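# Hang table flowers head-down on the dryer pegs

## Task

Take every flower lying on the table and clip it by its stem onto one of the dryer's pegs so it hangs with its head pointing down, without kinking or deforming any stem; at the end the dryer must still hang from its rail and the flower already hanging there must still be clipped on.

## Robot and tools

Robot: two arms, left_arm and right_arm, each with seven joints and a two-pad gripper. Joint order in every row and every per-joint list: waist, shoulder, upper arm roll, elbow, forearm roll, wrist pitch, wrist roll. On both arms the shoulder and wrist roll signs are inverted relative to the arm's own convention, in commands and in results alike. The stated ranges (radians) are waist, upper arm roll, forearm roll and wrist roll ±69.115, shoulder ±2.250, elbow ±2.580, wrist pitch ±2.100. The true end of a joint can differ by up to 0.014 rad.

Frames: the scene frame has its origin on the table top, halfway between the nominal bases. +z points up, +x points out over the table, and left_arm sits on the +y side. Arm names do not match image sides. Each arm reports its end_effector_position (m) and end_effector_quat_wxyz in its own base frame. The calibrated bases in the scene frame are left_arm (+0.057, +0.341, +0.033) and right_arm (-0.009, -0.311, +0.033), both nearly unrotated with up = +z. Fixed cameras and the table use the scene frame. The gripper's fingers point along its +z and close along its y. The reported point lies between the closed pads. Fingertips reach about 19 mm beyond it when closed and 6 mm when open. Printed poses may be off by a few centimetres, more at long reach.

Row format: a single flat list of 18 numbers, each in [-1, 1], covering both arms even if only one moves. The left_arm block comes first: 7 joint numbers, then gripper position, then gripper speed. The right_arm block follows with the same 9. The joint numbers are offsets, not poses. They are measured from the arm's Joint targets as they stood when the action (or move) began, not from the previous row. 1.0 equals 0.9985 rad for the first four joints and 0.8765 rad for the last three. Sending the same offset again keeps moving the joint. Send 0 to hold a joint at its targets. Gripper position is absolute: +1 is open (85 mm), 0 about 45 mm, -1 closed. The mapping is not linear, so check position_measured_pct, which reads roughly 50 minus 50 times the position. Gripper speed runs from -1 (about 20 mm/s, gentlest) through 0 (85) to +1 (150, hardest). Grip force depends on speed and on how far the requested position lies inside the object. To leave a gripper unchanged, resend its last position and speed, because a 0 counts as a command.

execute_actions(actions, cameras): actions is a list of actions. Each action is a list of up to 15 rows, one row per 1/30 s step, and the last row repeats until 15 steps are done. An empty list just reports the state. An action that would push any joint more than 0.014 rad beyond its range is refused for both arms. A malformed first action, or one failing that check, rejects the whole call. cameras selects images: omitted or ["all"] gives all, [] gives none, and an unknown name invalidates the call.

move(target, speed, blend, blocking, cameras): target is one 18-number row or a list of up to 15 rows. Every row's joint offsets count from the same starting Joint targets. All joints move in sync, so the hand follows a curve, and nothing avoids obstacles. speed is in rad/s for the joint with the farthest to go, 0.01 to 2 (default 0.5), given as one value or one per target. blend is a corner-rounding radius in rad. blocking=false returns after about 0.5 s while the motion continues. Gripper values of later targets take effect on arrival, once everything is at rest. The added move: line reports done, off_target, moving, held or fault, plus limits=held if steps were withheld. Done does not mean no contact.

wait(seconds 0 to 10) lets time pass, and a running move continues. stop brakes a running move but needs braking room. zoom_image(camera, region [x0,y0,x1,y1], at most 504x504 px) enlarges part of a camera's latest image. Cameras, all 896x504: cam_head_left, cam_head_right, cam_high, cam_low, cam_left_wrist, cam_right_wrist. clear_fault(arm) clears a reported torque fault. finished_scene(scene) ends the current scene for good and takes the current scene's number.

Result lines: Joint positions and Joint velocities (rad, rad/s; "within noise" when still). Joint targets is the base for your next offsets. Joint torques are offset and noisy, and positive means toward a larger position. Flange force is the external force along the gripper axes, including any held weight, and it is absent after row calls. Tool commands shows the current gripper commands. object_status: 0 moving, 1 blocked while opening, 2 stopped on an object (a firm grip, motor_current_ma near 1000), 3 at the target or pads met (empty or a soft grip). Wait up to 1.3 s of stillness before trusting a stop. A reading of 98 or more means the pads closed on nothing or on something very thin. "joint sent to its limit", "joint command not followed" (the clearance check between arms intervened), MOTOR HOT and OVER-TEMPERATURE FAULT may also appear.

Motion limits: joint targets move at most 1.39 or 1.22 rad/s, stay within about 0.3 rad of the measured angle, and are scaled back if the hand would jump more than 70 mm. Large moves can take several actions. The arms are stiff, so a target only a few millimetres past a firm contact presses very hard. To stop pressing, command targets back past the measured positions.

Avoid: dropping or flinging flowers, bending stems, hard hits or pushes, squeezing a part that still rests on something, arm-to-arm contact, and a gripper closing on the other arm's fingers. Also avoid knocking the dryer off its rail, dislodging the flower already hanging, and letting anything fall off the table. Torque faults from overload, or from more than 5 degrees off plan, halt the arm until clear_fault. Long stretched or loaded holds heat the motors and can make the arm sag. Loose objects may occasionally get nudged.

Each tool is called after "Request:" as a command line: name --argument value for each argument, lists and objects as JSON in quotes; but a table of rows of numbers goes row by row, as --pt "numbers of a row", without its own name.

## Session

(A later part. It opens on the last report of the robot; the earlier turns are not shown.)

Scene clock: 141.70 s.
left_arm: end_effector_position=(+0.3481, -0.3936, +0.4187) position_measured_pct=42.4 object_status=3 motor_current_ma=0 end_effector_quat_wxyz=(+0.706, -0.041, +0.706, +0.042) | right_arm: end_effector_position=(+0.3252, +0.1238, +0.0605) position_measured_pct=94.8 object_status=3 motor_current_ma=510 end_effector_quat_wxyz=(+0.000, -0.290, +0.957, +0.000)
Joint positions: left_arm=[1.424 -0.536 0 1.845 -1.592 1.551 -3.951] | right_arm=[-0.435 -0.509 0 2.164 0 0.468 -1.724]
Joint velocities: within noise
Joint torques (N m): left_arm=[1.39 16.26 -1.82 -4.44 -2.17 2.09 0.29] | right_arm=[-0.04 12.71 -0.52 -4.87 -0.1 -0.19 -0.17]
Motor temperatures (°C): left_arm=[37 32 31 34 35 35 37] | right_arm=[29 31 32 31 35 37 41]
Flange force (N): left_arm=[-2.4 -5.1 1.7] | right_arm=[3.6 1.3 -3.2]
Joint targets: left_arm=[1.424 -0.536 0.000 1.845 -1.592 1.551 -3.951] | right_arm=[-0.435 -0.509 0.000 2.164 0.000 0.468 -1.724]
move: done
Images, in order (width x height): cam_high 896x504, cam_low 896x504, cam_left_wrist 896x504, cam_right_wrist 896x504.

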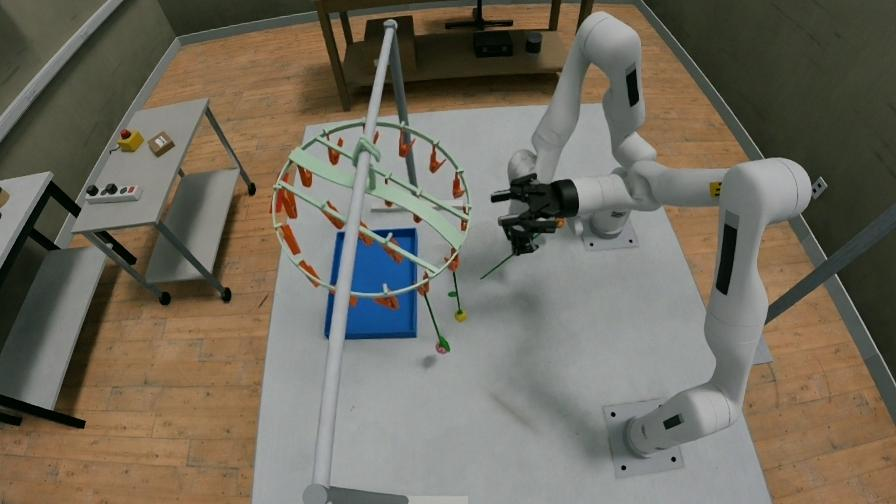

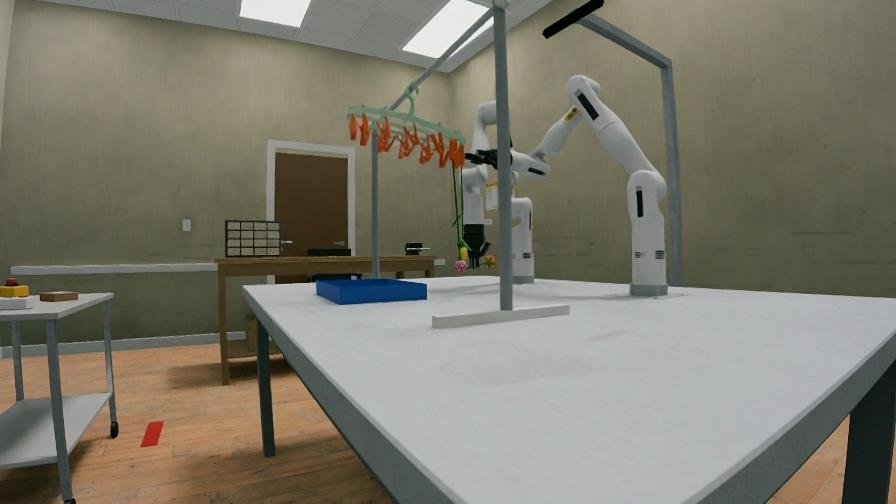

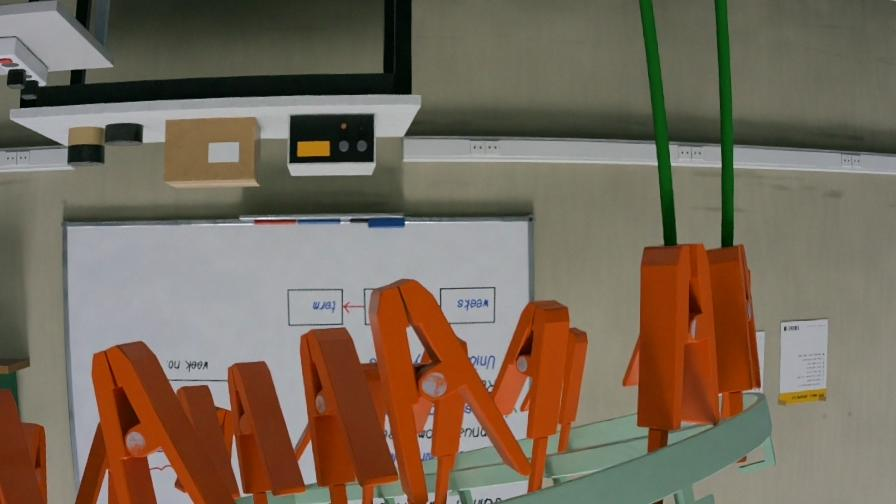

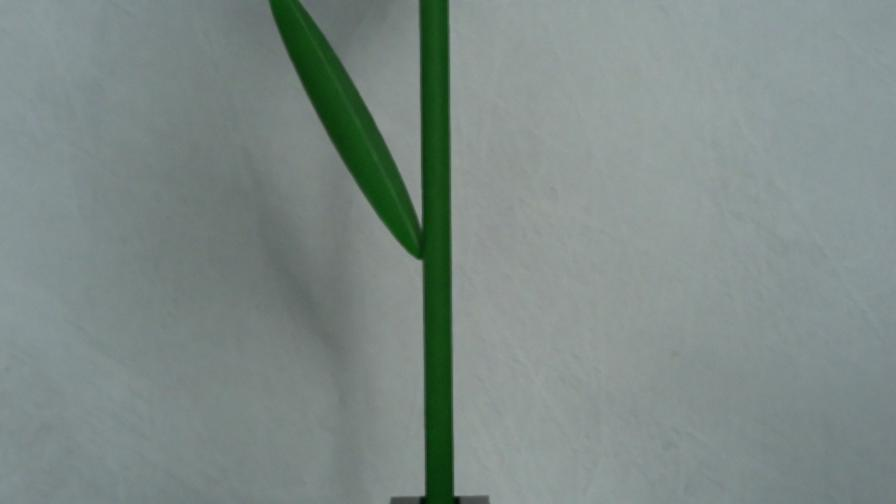

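Request:
execute_actions --actions '[]' --cameras '["cam_head_left","cam_head_right"]'

Request:
zoom_image --camera "cam_head_left" --region '[440, 140, 580, 280]'

Request:
zoom_image --camera "cam_head_right" --region '[400, 140, 540, 280]'

Scene clock: 144.10 s.
left_arm: end_effector_position=(+0.3481, -0.3936, +0.4187) position_measured_pct=42.4 object_status=3 motor_current_ma=0 end_effector_quat_wxyz=(+0.706, -0.041, +0.706, +0.042) | right_arm: end_effector_position=(+0.3252, +0.1238, +0.0605) position_measured_pct=94.8 object_status=3 motor_current_ma=510 end_effector_quat_wxyz=(+0.000, -0.290, +0.957, +0.000)
Joint positions: left_arm=[1.424 -0.536 0 1.845 -1.592 1.551 -3.951] | right_arm=[-0.435 -0.509 0 2.164 0 0.468 -1.724]
Joint velocities: within noise
Joint torques (N m): left_arm=[1.32 16.21 -1.83 -4.45 -2.17 2.14 0.34] | right_arm=[-0.05 12.87 -0.45 -4.84 -0.1 -0.21 -0.24]
Motor temperatures (°C): left_arm=[37 32 31 34 35 35 37] | right_arm=[29 31 32 31 35 37 41]
Flange force (N): left_arm=[-2.4 -4.9 1.7] | right_arm=[3.3 1.4 -2.9]
Joint targets: left_arm=[1.424 -0.536 0.000 1.845 -1.592 1.551 -3.951] | right_arm=[-0.435 -0.509 0.000 2.164 0.000 0.468 -1.724]
Tool commands: left_gripper/position=+0.15 left_gripper/speed=-1.0 right_gripper/position=-0.9 right_gripper/speed=-1.0
Images, in order (width x height): cam_head_left 896x504, cam_head_right 896x504.

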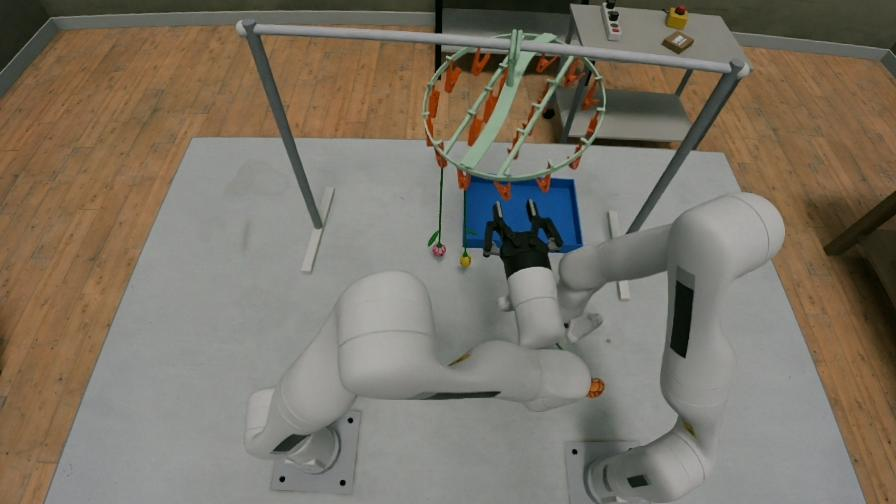

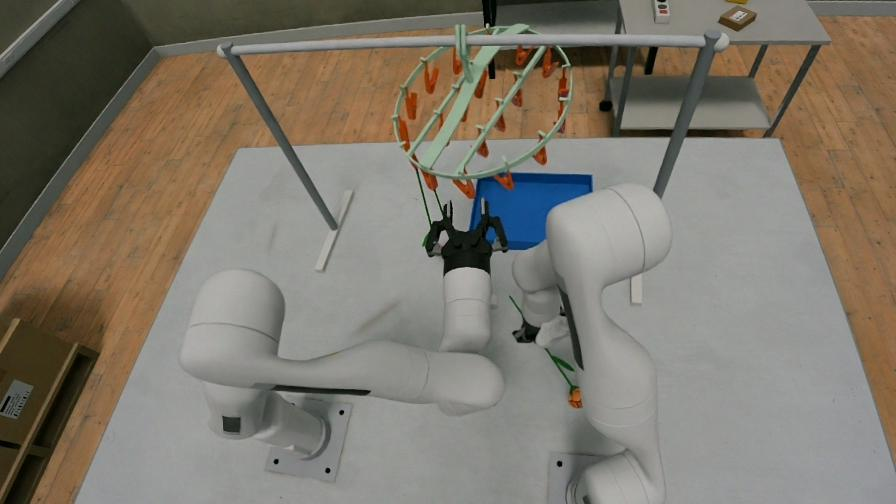

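Scaled by 3.600 from the camera's 896x504 image, which has a finer 1280x720 frame.

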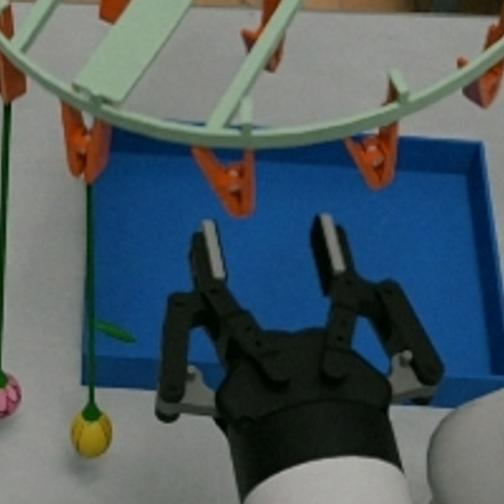

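Scaled by 3.600 from the camera's 896x504 image, which has a finer 1280x720 frame.

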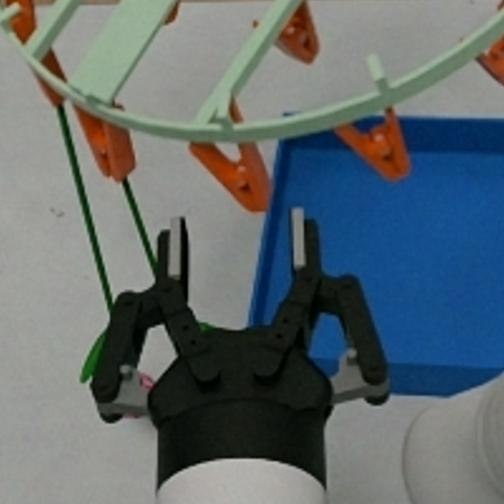

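Request:
move --target '[-0.0961,-0.0096,0,0.0324,-0.0835,-0.071,-0.0526,0.15,-1,0.3358,0.2925,0,0.0297,0,0.2998,0.1744,-0.9,-1]' --speed 0.3 --cameras '["cam_right_wrist","cam_left_wrist","cam_high","cam_head_left","cam_head_right","cam_low"]'

Request:
zoom_image --camera "cam_head_left" --region '[440, 140, 580, 280]'

Request:
zoom_image --camera "cam_head_right" --region '[400, 140, 540, 280]'

Request:
zoom_image --camera "cam_high" --region '[440, 180, 520, 260]'

Scene clock: 149.40 s.
left_arm: end_effector_position=(+0.3877, -0.3818, +0.4078) position_measured_pct=42.4 object_status=3 motor_current_ma=0 end_effector_quat_wxyz=(+0.706, -0.042, +0.706, +0.042) | right_arm: end_effector_position=(+0.3014, +0.0052, +0.1503) position_measured_pct=94.8 object_status=3 motor_current_ma=510 end_effector_quat_wxyz=(+0.000, -0.050, +0.999, +0.000)
Joint positions: left_arm=[1.328 -0.545 0 1.877 -1.665 1.488 -3.997] | right_arm=[-0.1 -0.217 0 2.194 0 0.731 -1.571]
Joint velocities: within noise
Joint torques (N m): left_arm=[1.21 16.36 -1.83 -4.4 -2.05 2.26 0.32] | right_arm=[-0.35 9.42 -0.65 -6.79 -0.08 0.05 -0.2]
Motor temperatures (°C): left_arm=[37 32 31 34 35 35 37] | right_arm=[29 31 32 31 35 37 41]
Flange force (N): left_arm=[-2.5 -4.9 2.1] | right_arm=[4.0 -0.5 -0.7]
Joint targets: left_arm=[1.328 -0.545 0.000 1.877 -1.665 1.488 -3.997] | right_arm=[-0.100 -0.217 0.000 2.194 0.000 0.731 -1.571]
move: done

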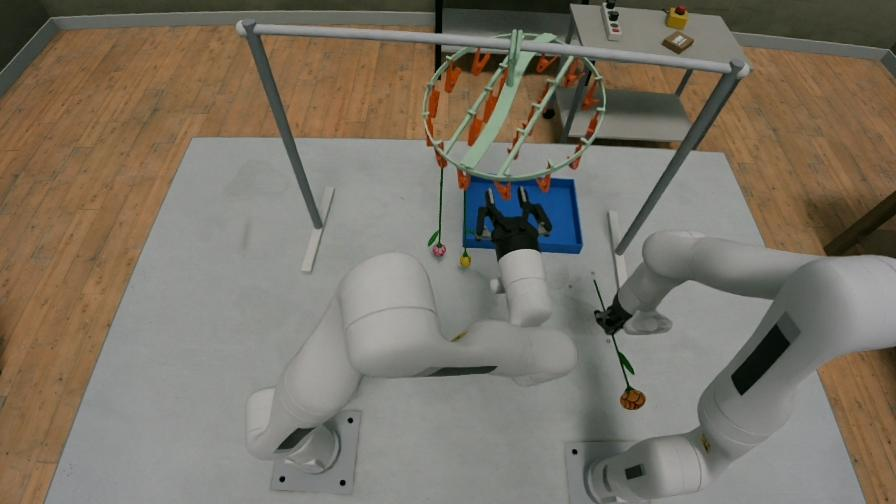

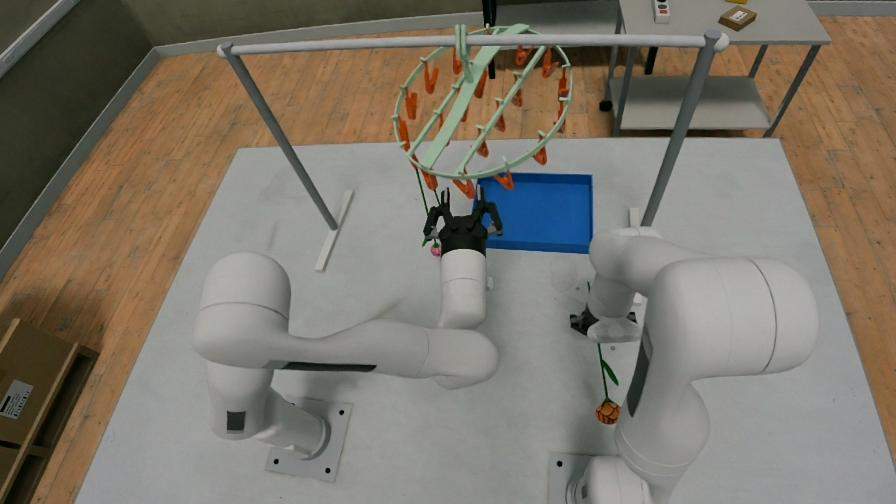

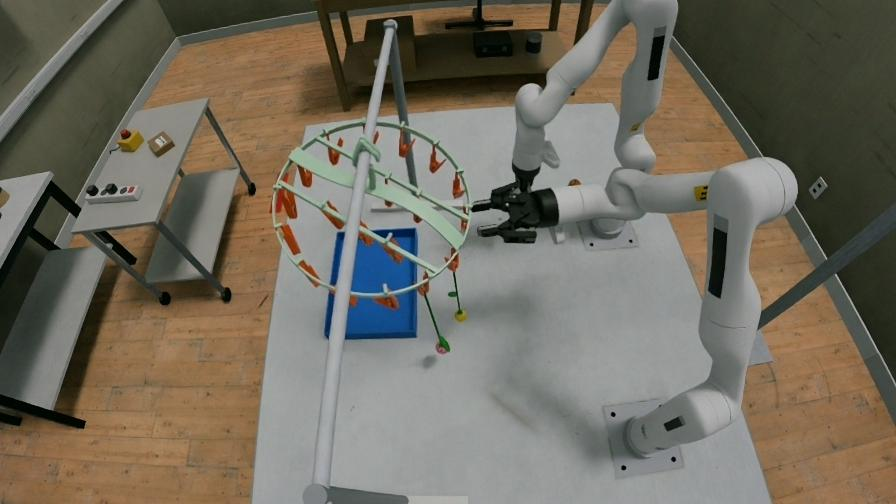

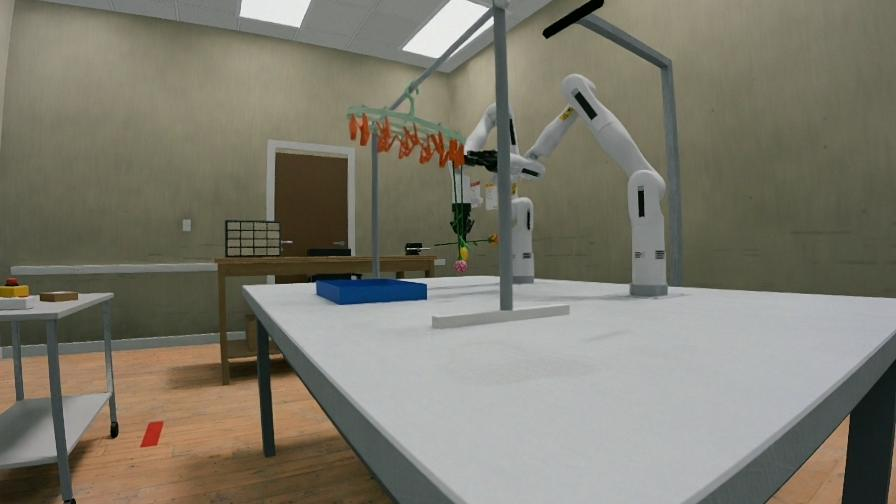

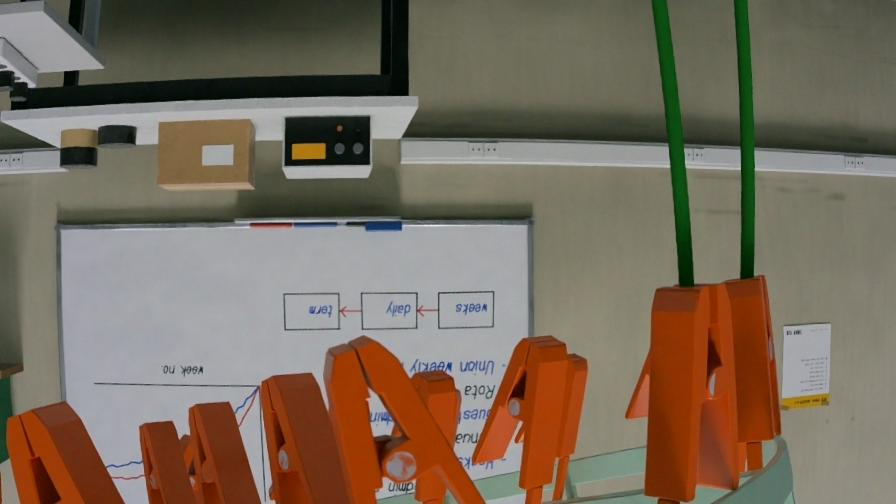

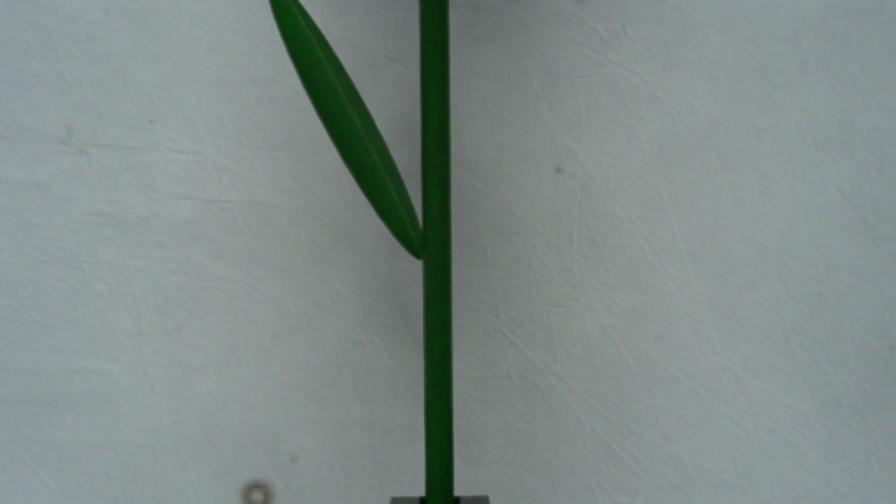

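Scaled by 3.600 from the camera's 896x504 image, which has a finer 1280x720 frame.

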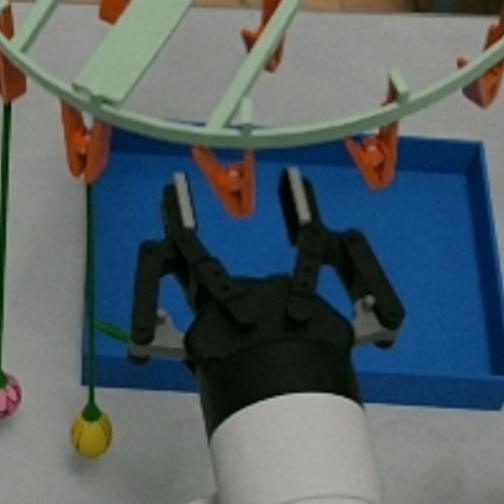

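Scaled by 3.600 from the camera's 896x504 image, which has a finer 1280x720 frame.

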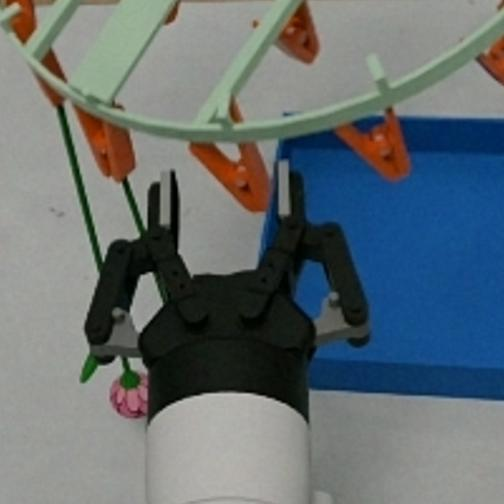

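Scaled by 6.300 from the camera's 896x504 image, which has a finer 1280x720 frame.

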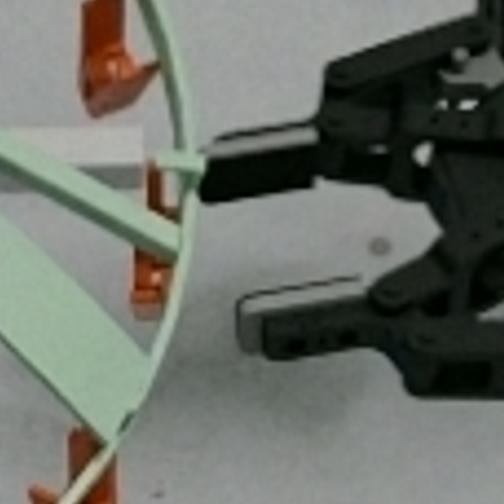

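Request:
move --target '[-0.0363,0.0017,0,0.0033,-0.0316,-0.0268,-0.005,0.15,-1,0,0,0,0,0,0,0,-0.9,-1]' --speed 0.06 --cameras '["cam_left_wrist","cam_high","cam_head_left","cam_head_right"]'

Request:
zoom_image --camera "cam_head_left" --region '[470, 150, 540, 220]'

Request:
zoom_image --camera "cam_head_right" --region '[430, 150, 500, 220]'

Request:
zoom_image --camera "cam_high" --region '[440, 180, 520, 260]'

Scene clock: 154.27 s.
left_arm: end_effector_position=(+0.4025, -0.3777, +0.4078) position_measured_pct=42.4 object_status=3 motor_current_ma=0 end_effector_quat_wxyz=(+0.706, -0.042, +0.706, +0.042) | right_arm: end_effector_position=(+0.3014, +0.0052, +0.1504) position_measured_pct=94.8 object_status=3 motor_current_ma=510 end_effector_quat_wxyz=(+0.000, -0.050, +0.999, +0.000)
Joint positions: left_arm=[1.292 -0.544 0 1.88 -1.693 1.465 -4.001] | right_arm=[-0.1 -0.217 0 2.194 0 0.731 -1.571]
Joint velocities: within noise
Joint torques (N m): left_arm=[1.46 16.54 -1.8 -4.41 -2.02 2.25 0.34] | right_arm=[-0.01 9.43 -0.57 -6.81 -0.08 -0.18 -0.22]
Motor temperatures (°C): left_arm=[37 32 31 34 35 35 37] | right_arm=[29 31 32 31 35 37 41]
Flange force (N): left_arm=[-2.3 -5.2 2.8] | right_arm=[3.9 0.6 -1.5]
Joint targets: left_arm=[1.292 -0.544 0.000 1.880 -1.693 1.465 -4.001] | right_arm=[-0.100 -0.217 0.000 2.194 0.000 0.731 -1.571]
move: done
Images, in order (width x height): cam_head_left 896x504, cam_head_right 896x504, cam_high 896x504, cam_left_wrist 896x504.

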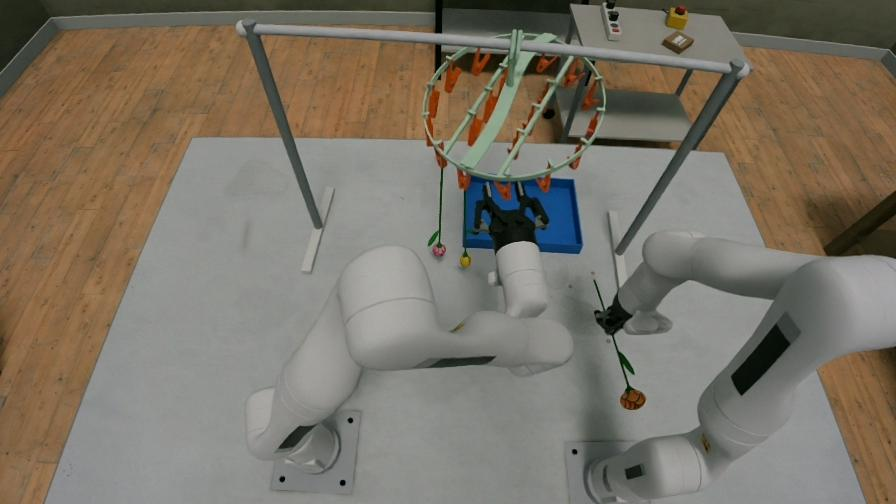

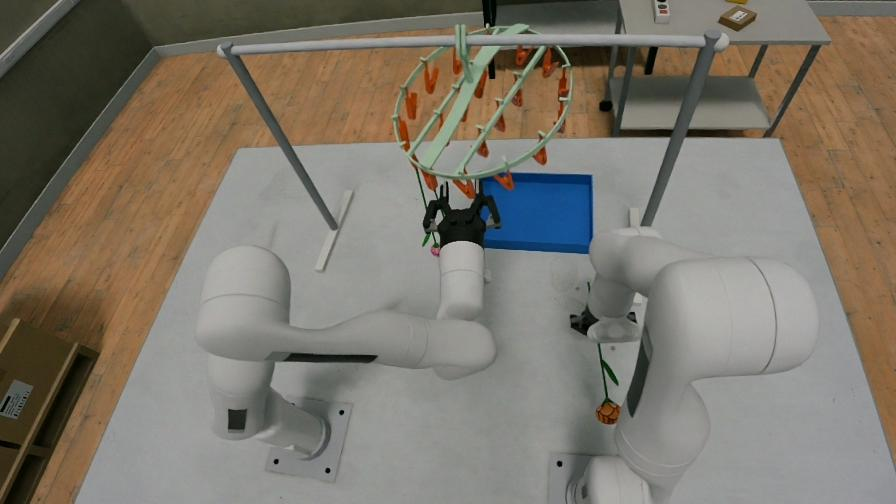

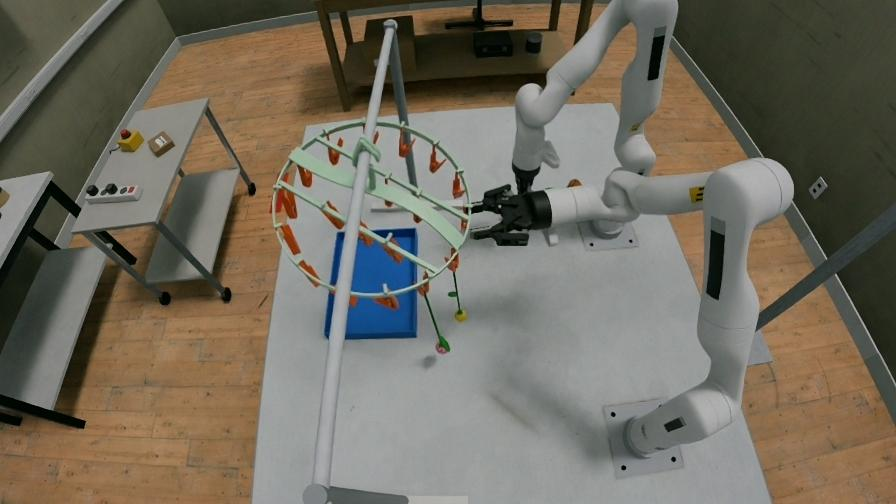

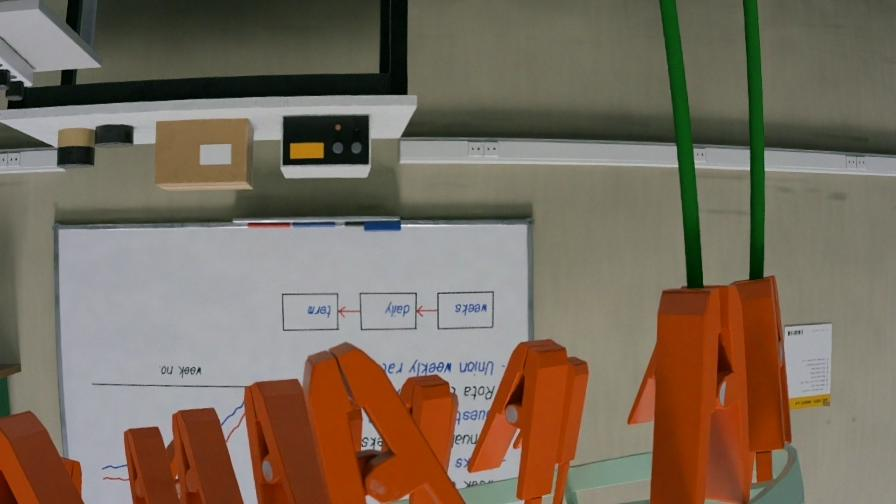

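Scaled by 7.200 from the camera's 896x504 image, which has a finer 1280x720 frame.

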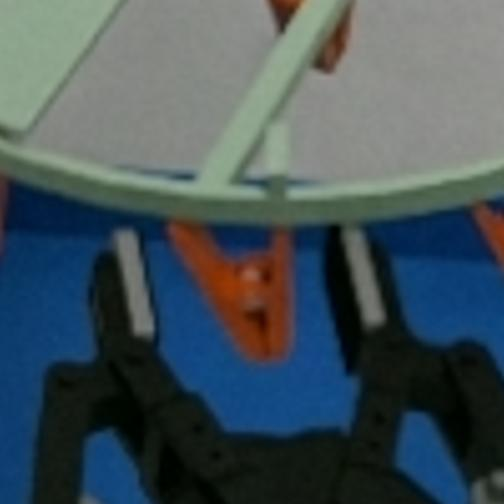

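Scaled by 7.200 from the camera's 896x504 image, which has a finer 1280x720 frame.

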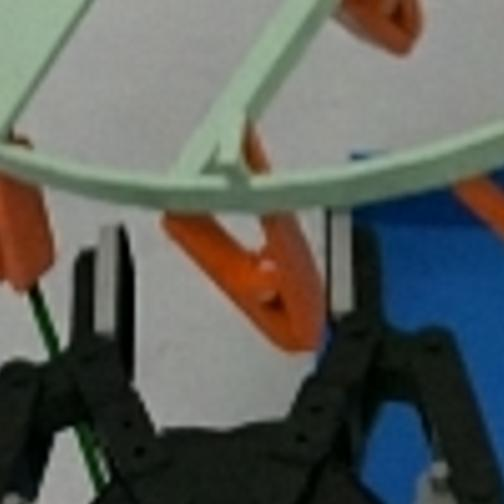

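Scaled by 6.300 from the camera's 896x504 image, which has a finer 1280x720 frame.

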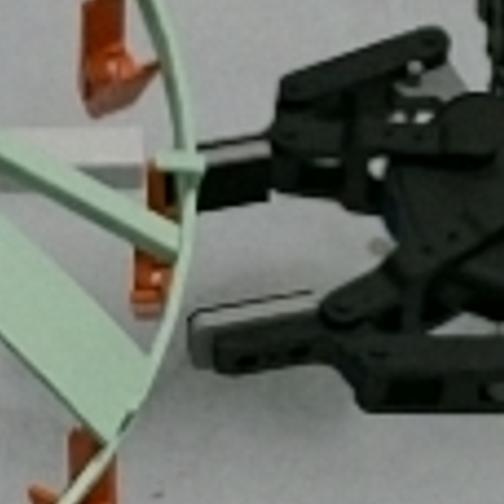

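Request:
move --target '[-0.0416,-0.0033,0,-0.0069,-0.0356,-0.0315,0,0.15,-1,0,0,0,0,0,0,0,-0.9,-1]' --speed 0.05 --cameras '["cam_left_wrist","cam_high","cam_head_left","cam_head_right","cam_low"]'

Request:
zoom_image --camera "cam_head_left" --region '[470, 150, 540, 220]'

Request:
zoom_image --camera "cam_head_right" --region '[430, 150, 500, 220]'

Request:
zoom_image --camera "cam_high" --region '[440, 180, 520, 260]'

Request:
zoom_image --camera "cam_low" --region '[420, 120, 490, 190]'

Scene clock: 158.60 s.
left_arm: end_effector_position=(+0.4203, -0.3754, +0.4078) position_measured_pct=42.4 object_status=3 motor_current_ma=0 end_effector_quat_wxyz=(+0.706, -0.042, +0.706, +0.042) | right_arm: end_effector_position=(+0.3014, +0.0052, +0.1504) position_measured_pct=94.8 object_status=3 motor_current_ma=510 end_effector_quat_wxyz=(+0.000, -0.050, +0.999, +0.000)
Joint positions: left_arm=[1.25 -0.547 0 1.874 -1.724 1.437 -4.001] | right_arm=[-0.1 -0.217 0 2.194 0 0.731 -1.571]
Joint velocities: within noise
Joint torques (N m): left_arm=[1.04 16.87 -1.97 -4.77 -2.17 2.28 0.3] | right_arm=[-0.07 9.25 -0.53 -6.76 -0.11 -0.13 -0.19]
Motor temperatures (°C): left_arm=[37 32 31 34 35 35 37] | right_arm=[29 31 32 31 35 37 41]
Flange force (N): left_arm=[-2.1 -5.0 1.9] | right_arm=[4.1 0.3 -1.7]
Joint targets: left_arm=[1.250 -0.547 0.000 1.874 -1.724 1.437 -4.001] | right_arm=[-0.100 -0.217 0.000 2.194 0.000 0.731 -1.571]
move: done
Images, in order (width x height): cam_head_left 896x504, cam_head_right 896x504, cam_high 896x504, cam_low 896x504, cam_left_wrist 896x504.

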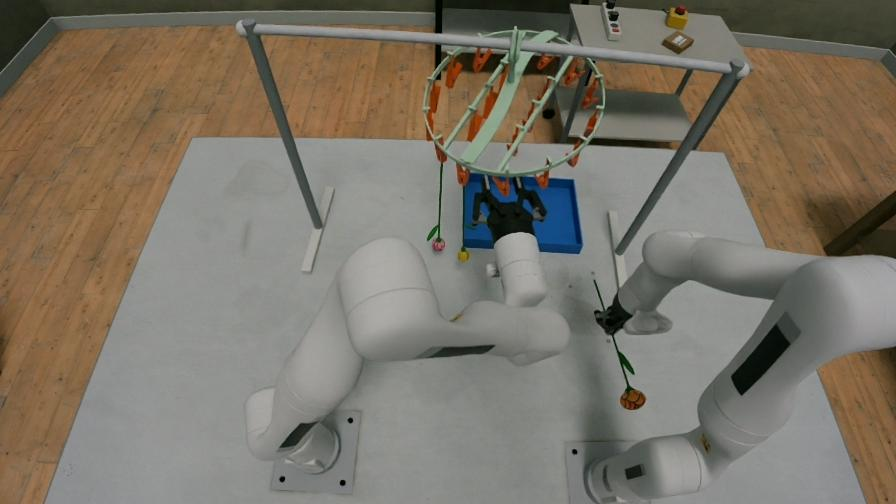

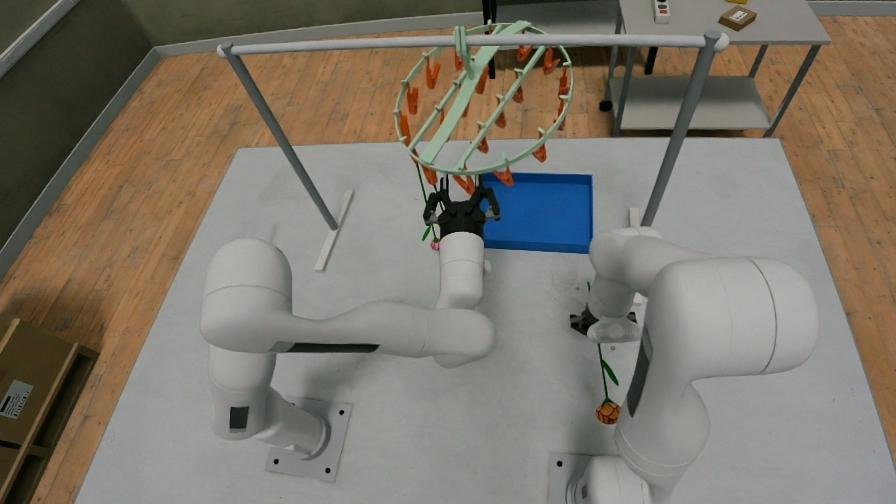

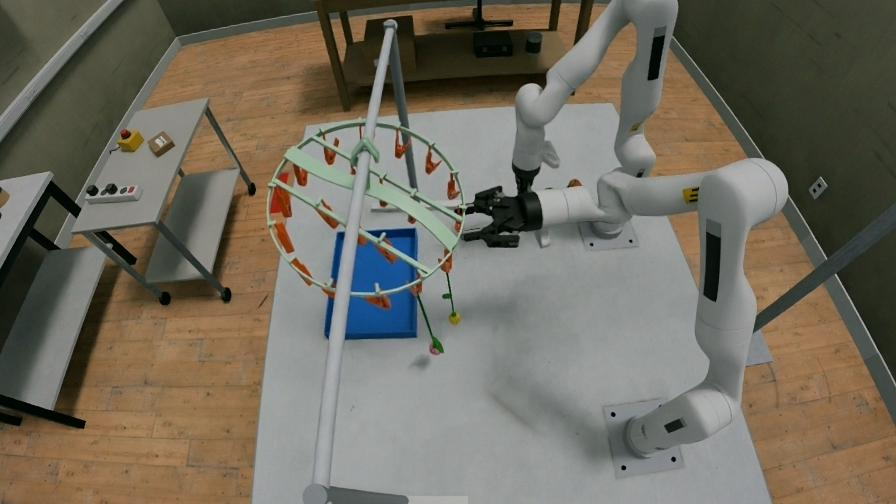

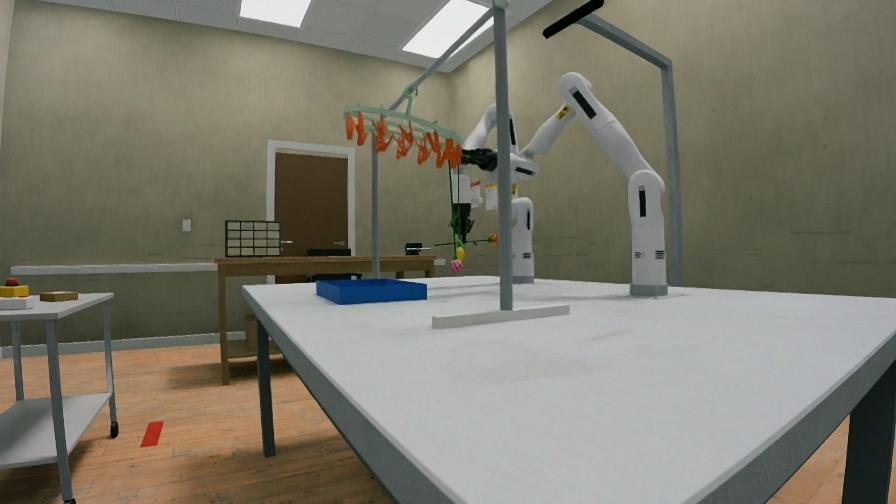

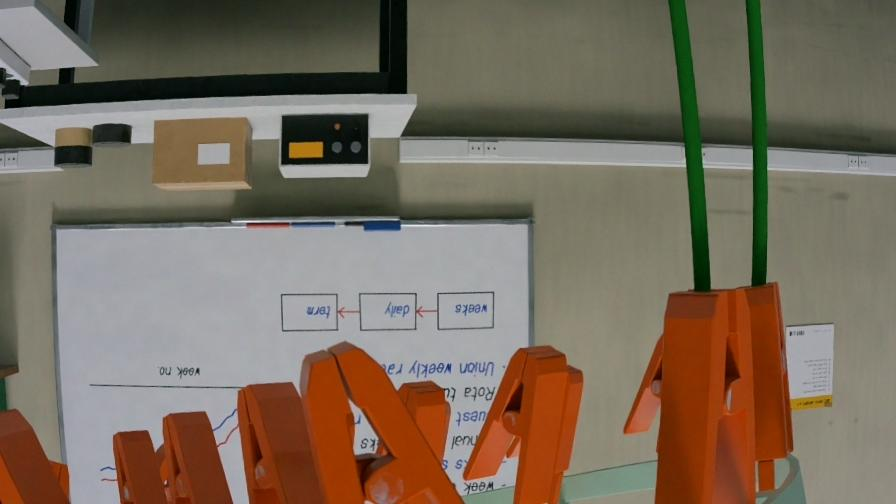

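Scaled by 7.200 from the camera's 896x504 image, which has a finer 1280x720 frame.

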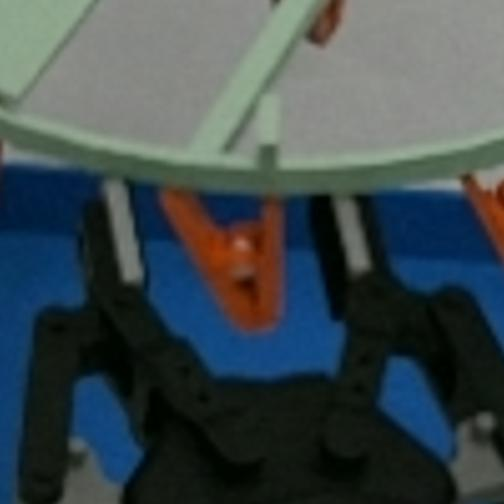

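Scaled by 7.200 from the camera's 896x504 image, which has a finer 1280x720 frame.

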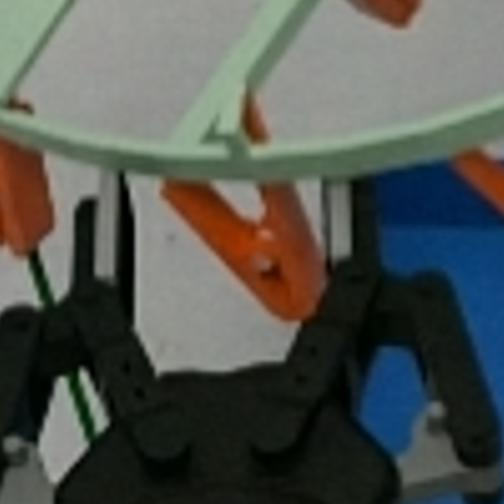

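Scaled by 6.300 from the camera's 896x504 image, which has a finer 1280x720 frame.

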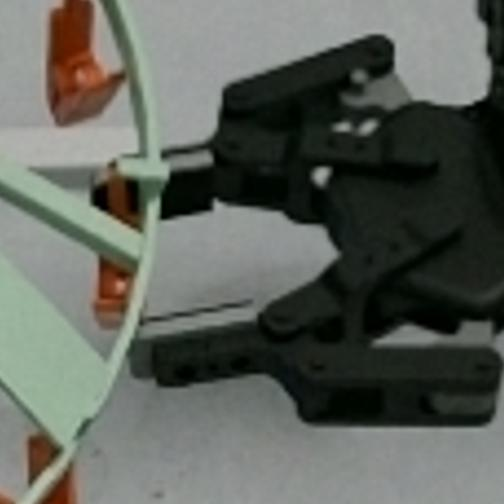

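Scaled by 7.200 from the camera's 896x504 image, which has a finer 1280x720 frame.

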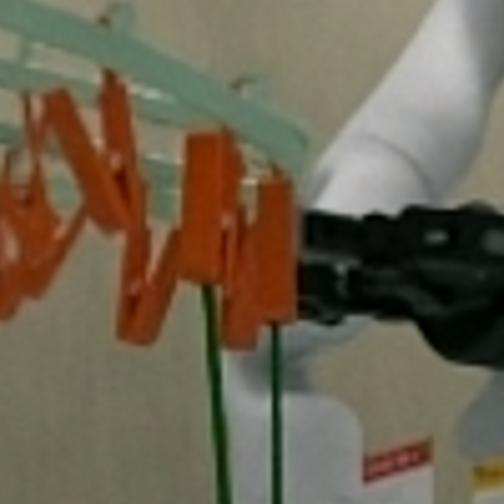

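Request:
wait --seconds 0.5 --cameras '["cam_high","cam_low"]'

Request:
zoom_image --camera "cam_high" --region '[430, 180, 510, 260]'

Request:
zoom_image --camera "cam_low" --region '[330, 80, 510, 260]'

Scene clock: 162.90 s.
left_arm: end_effector_position=(+0.4203, -0.3754, +0.4078) position_measured_pct=42.4 object_status=3 motor_current_ma=0 end_effector_quat_wxyz=(+0.706, -0.042, +0.706, +0.042) | right_arm: end_effector_position=(+0.3014, +0.0052, +0.1504) position_measured_pct=94.8 object_status=3 motor_current_ma=510 end_effector_quat_wxyz=(+0.000, -0.050, +0.999, +0.000)
Joint positions: left_arm=[1.25 -0.547 0 1.874 -1.724 1.437 -4.001] | right_arm=[-0.1 -0.217 0 2.194 0 0.731 -1.571]
Joint velocities: within noise
Joint torques (N m): left_arm=[1.22 16.8 -1.96 -4.83 -2.2 2.35 0.33] | right_arm=[-0.06 9.41 -0.69 -6.72 -0.11 -0.09 -0.16]
Motor temperatures (°C): left_arm=[37 32 31 34 35 35 37] | right_arm=[29 31 32 31 35 37 41]
Flange force (N): left_arm=[-2.1 -4.5 2.3] | right_arm=[3.7 0.1 -1.3]
Joint targets: left_arm=[1.250 -0.547 0.000 1.874 -1.724 1.437 -4.001] | right_arm=[-0.100 -0.217 0.000 2.194 0.000 0.731 -1.571]
Tool commands: left_gripper/position=+0.15 left_gripper/speed=-1.0 right_gripper/position=-0.9 right_gripper/speed=-1.0
wait: 0.50 s; at rest from the start
Images, in order (width x height): cam_high 896x504, cam_low 896x504.

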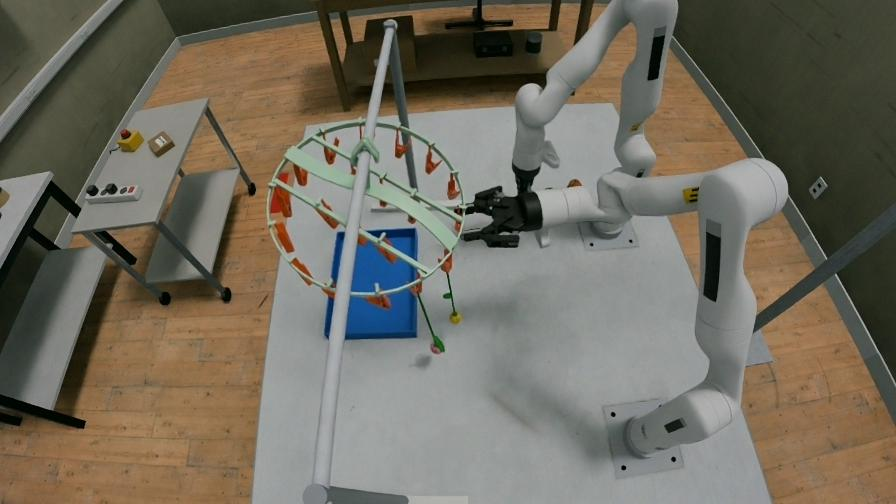

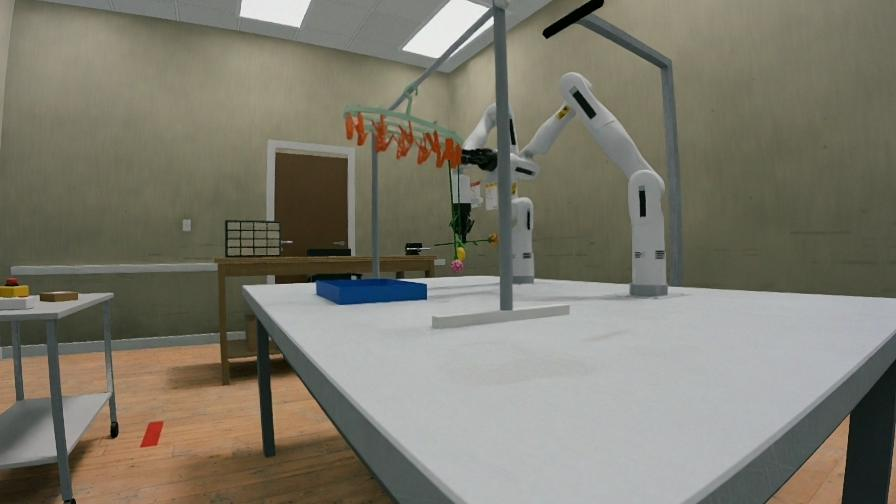

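Scaled by 6.300 from the camera's 896x504 image, which has a finer 1280x720 frame.

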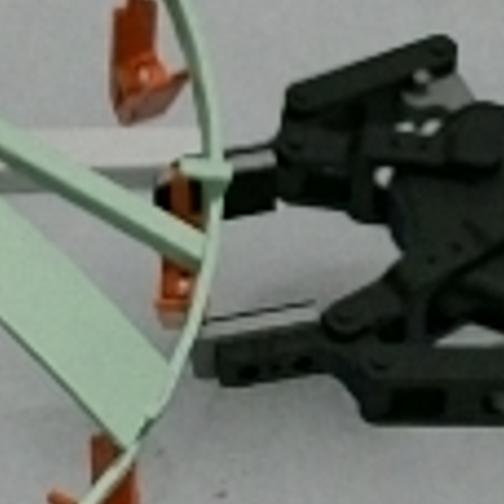

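Scaled by 2.800 from the camera's 896x504 image, which has a finer 1280x720 frame.

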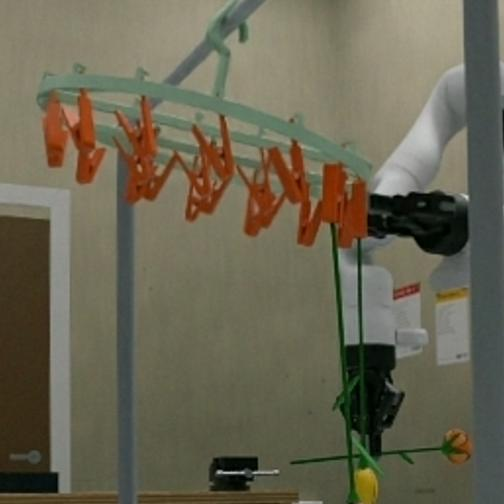

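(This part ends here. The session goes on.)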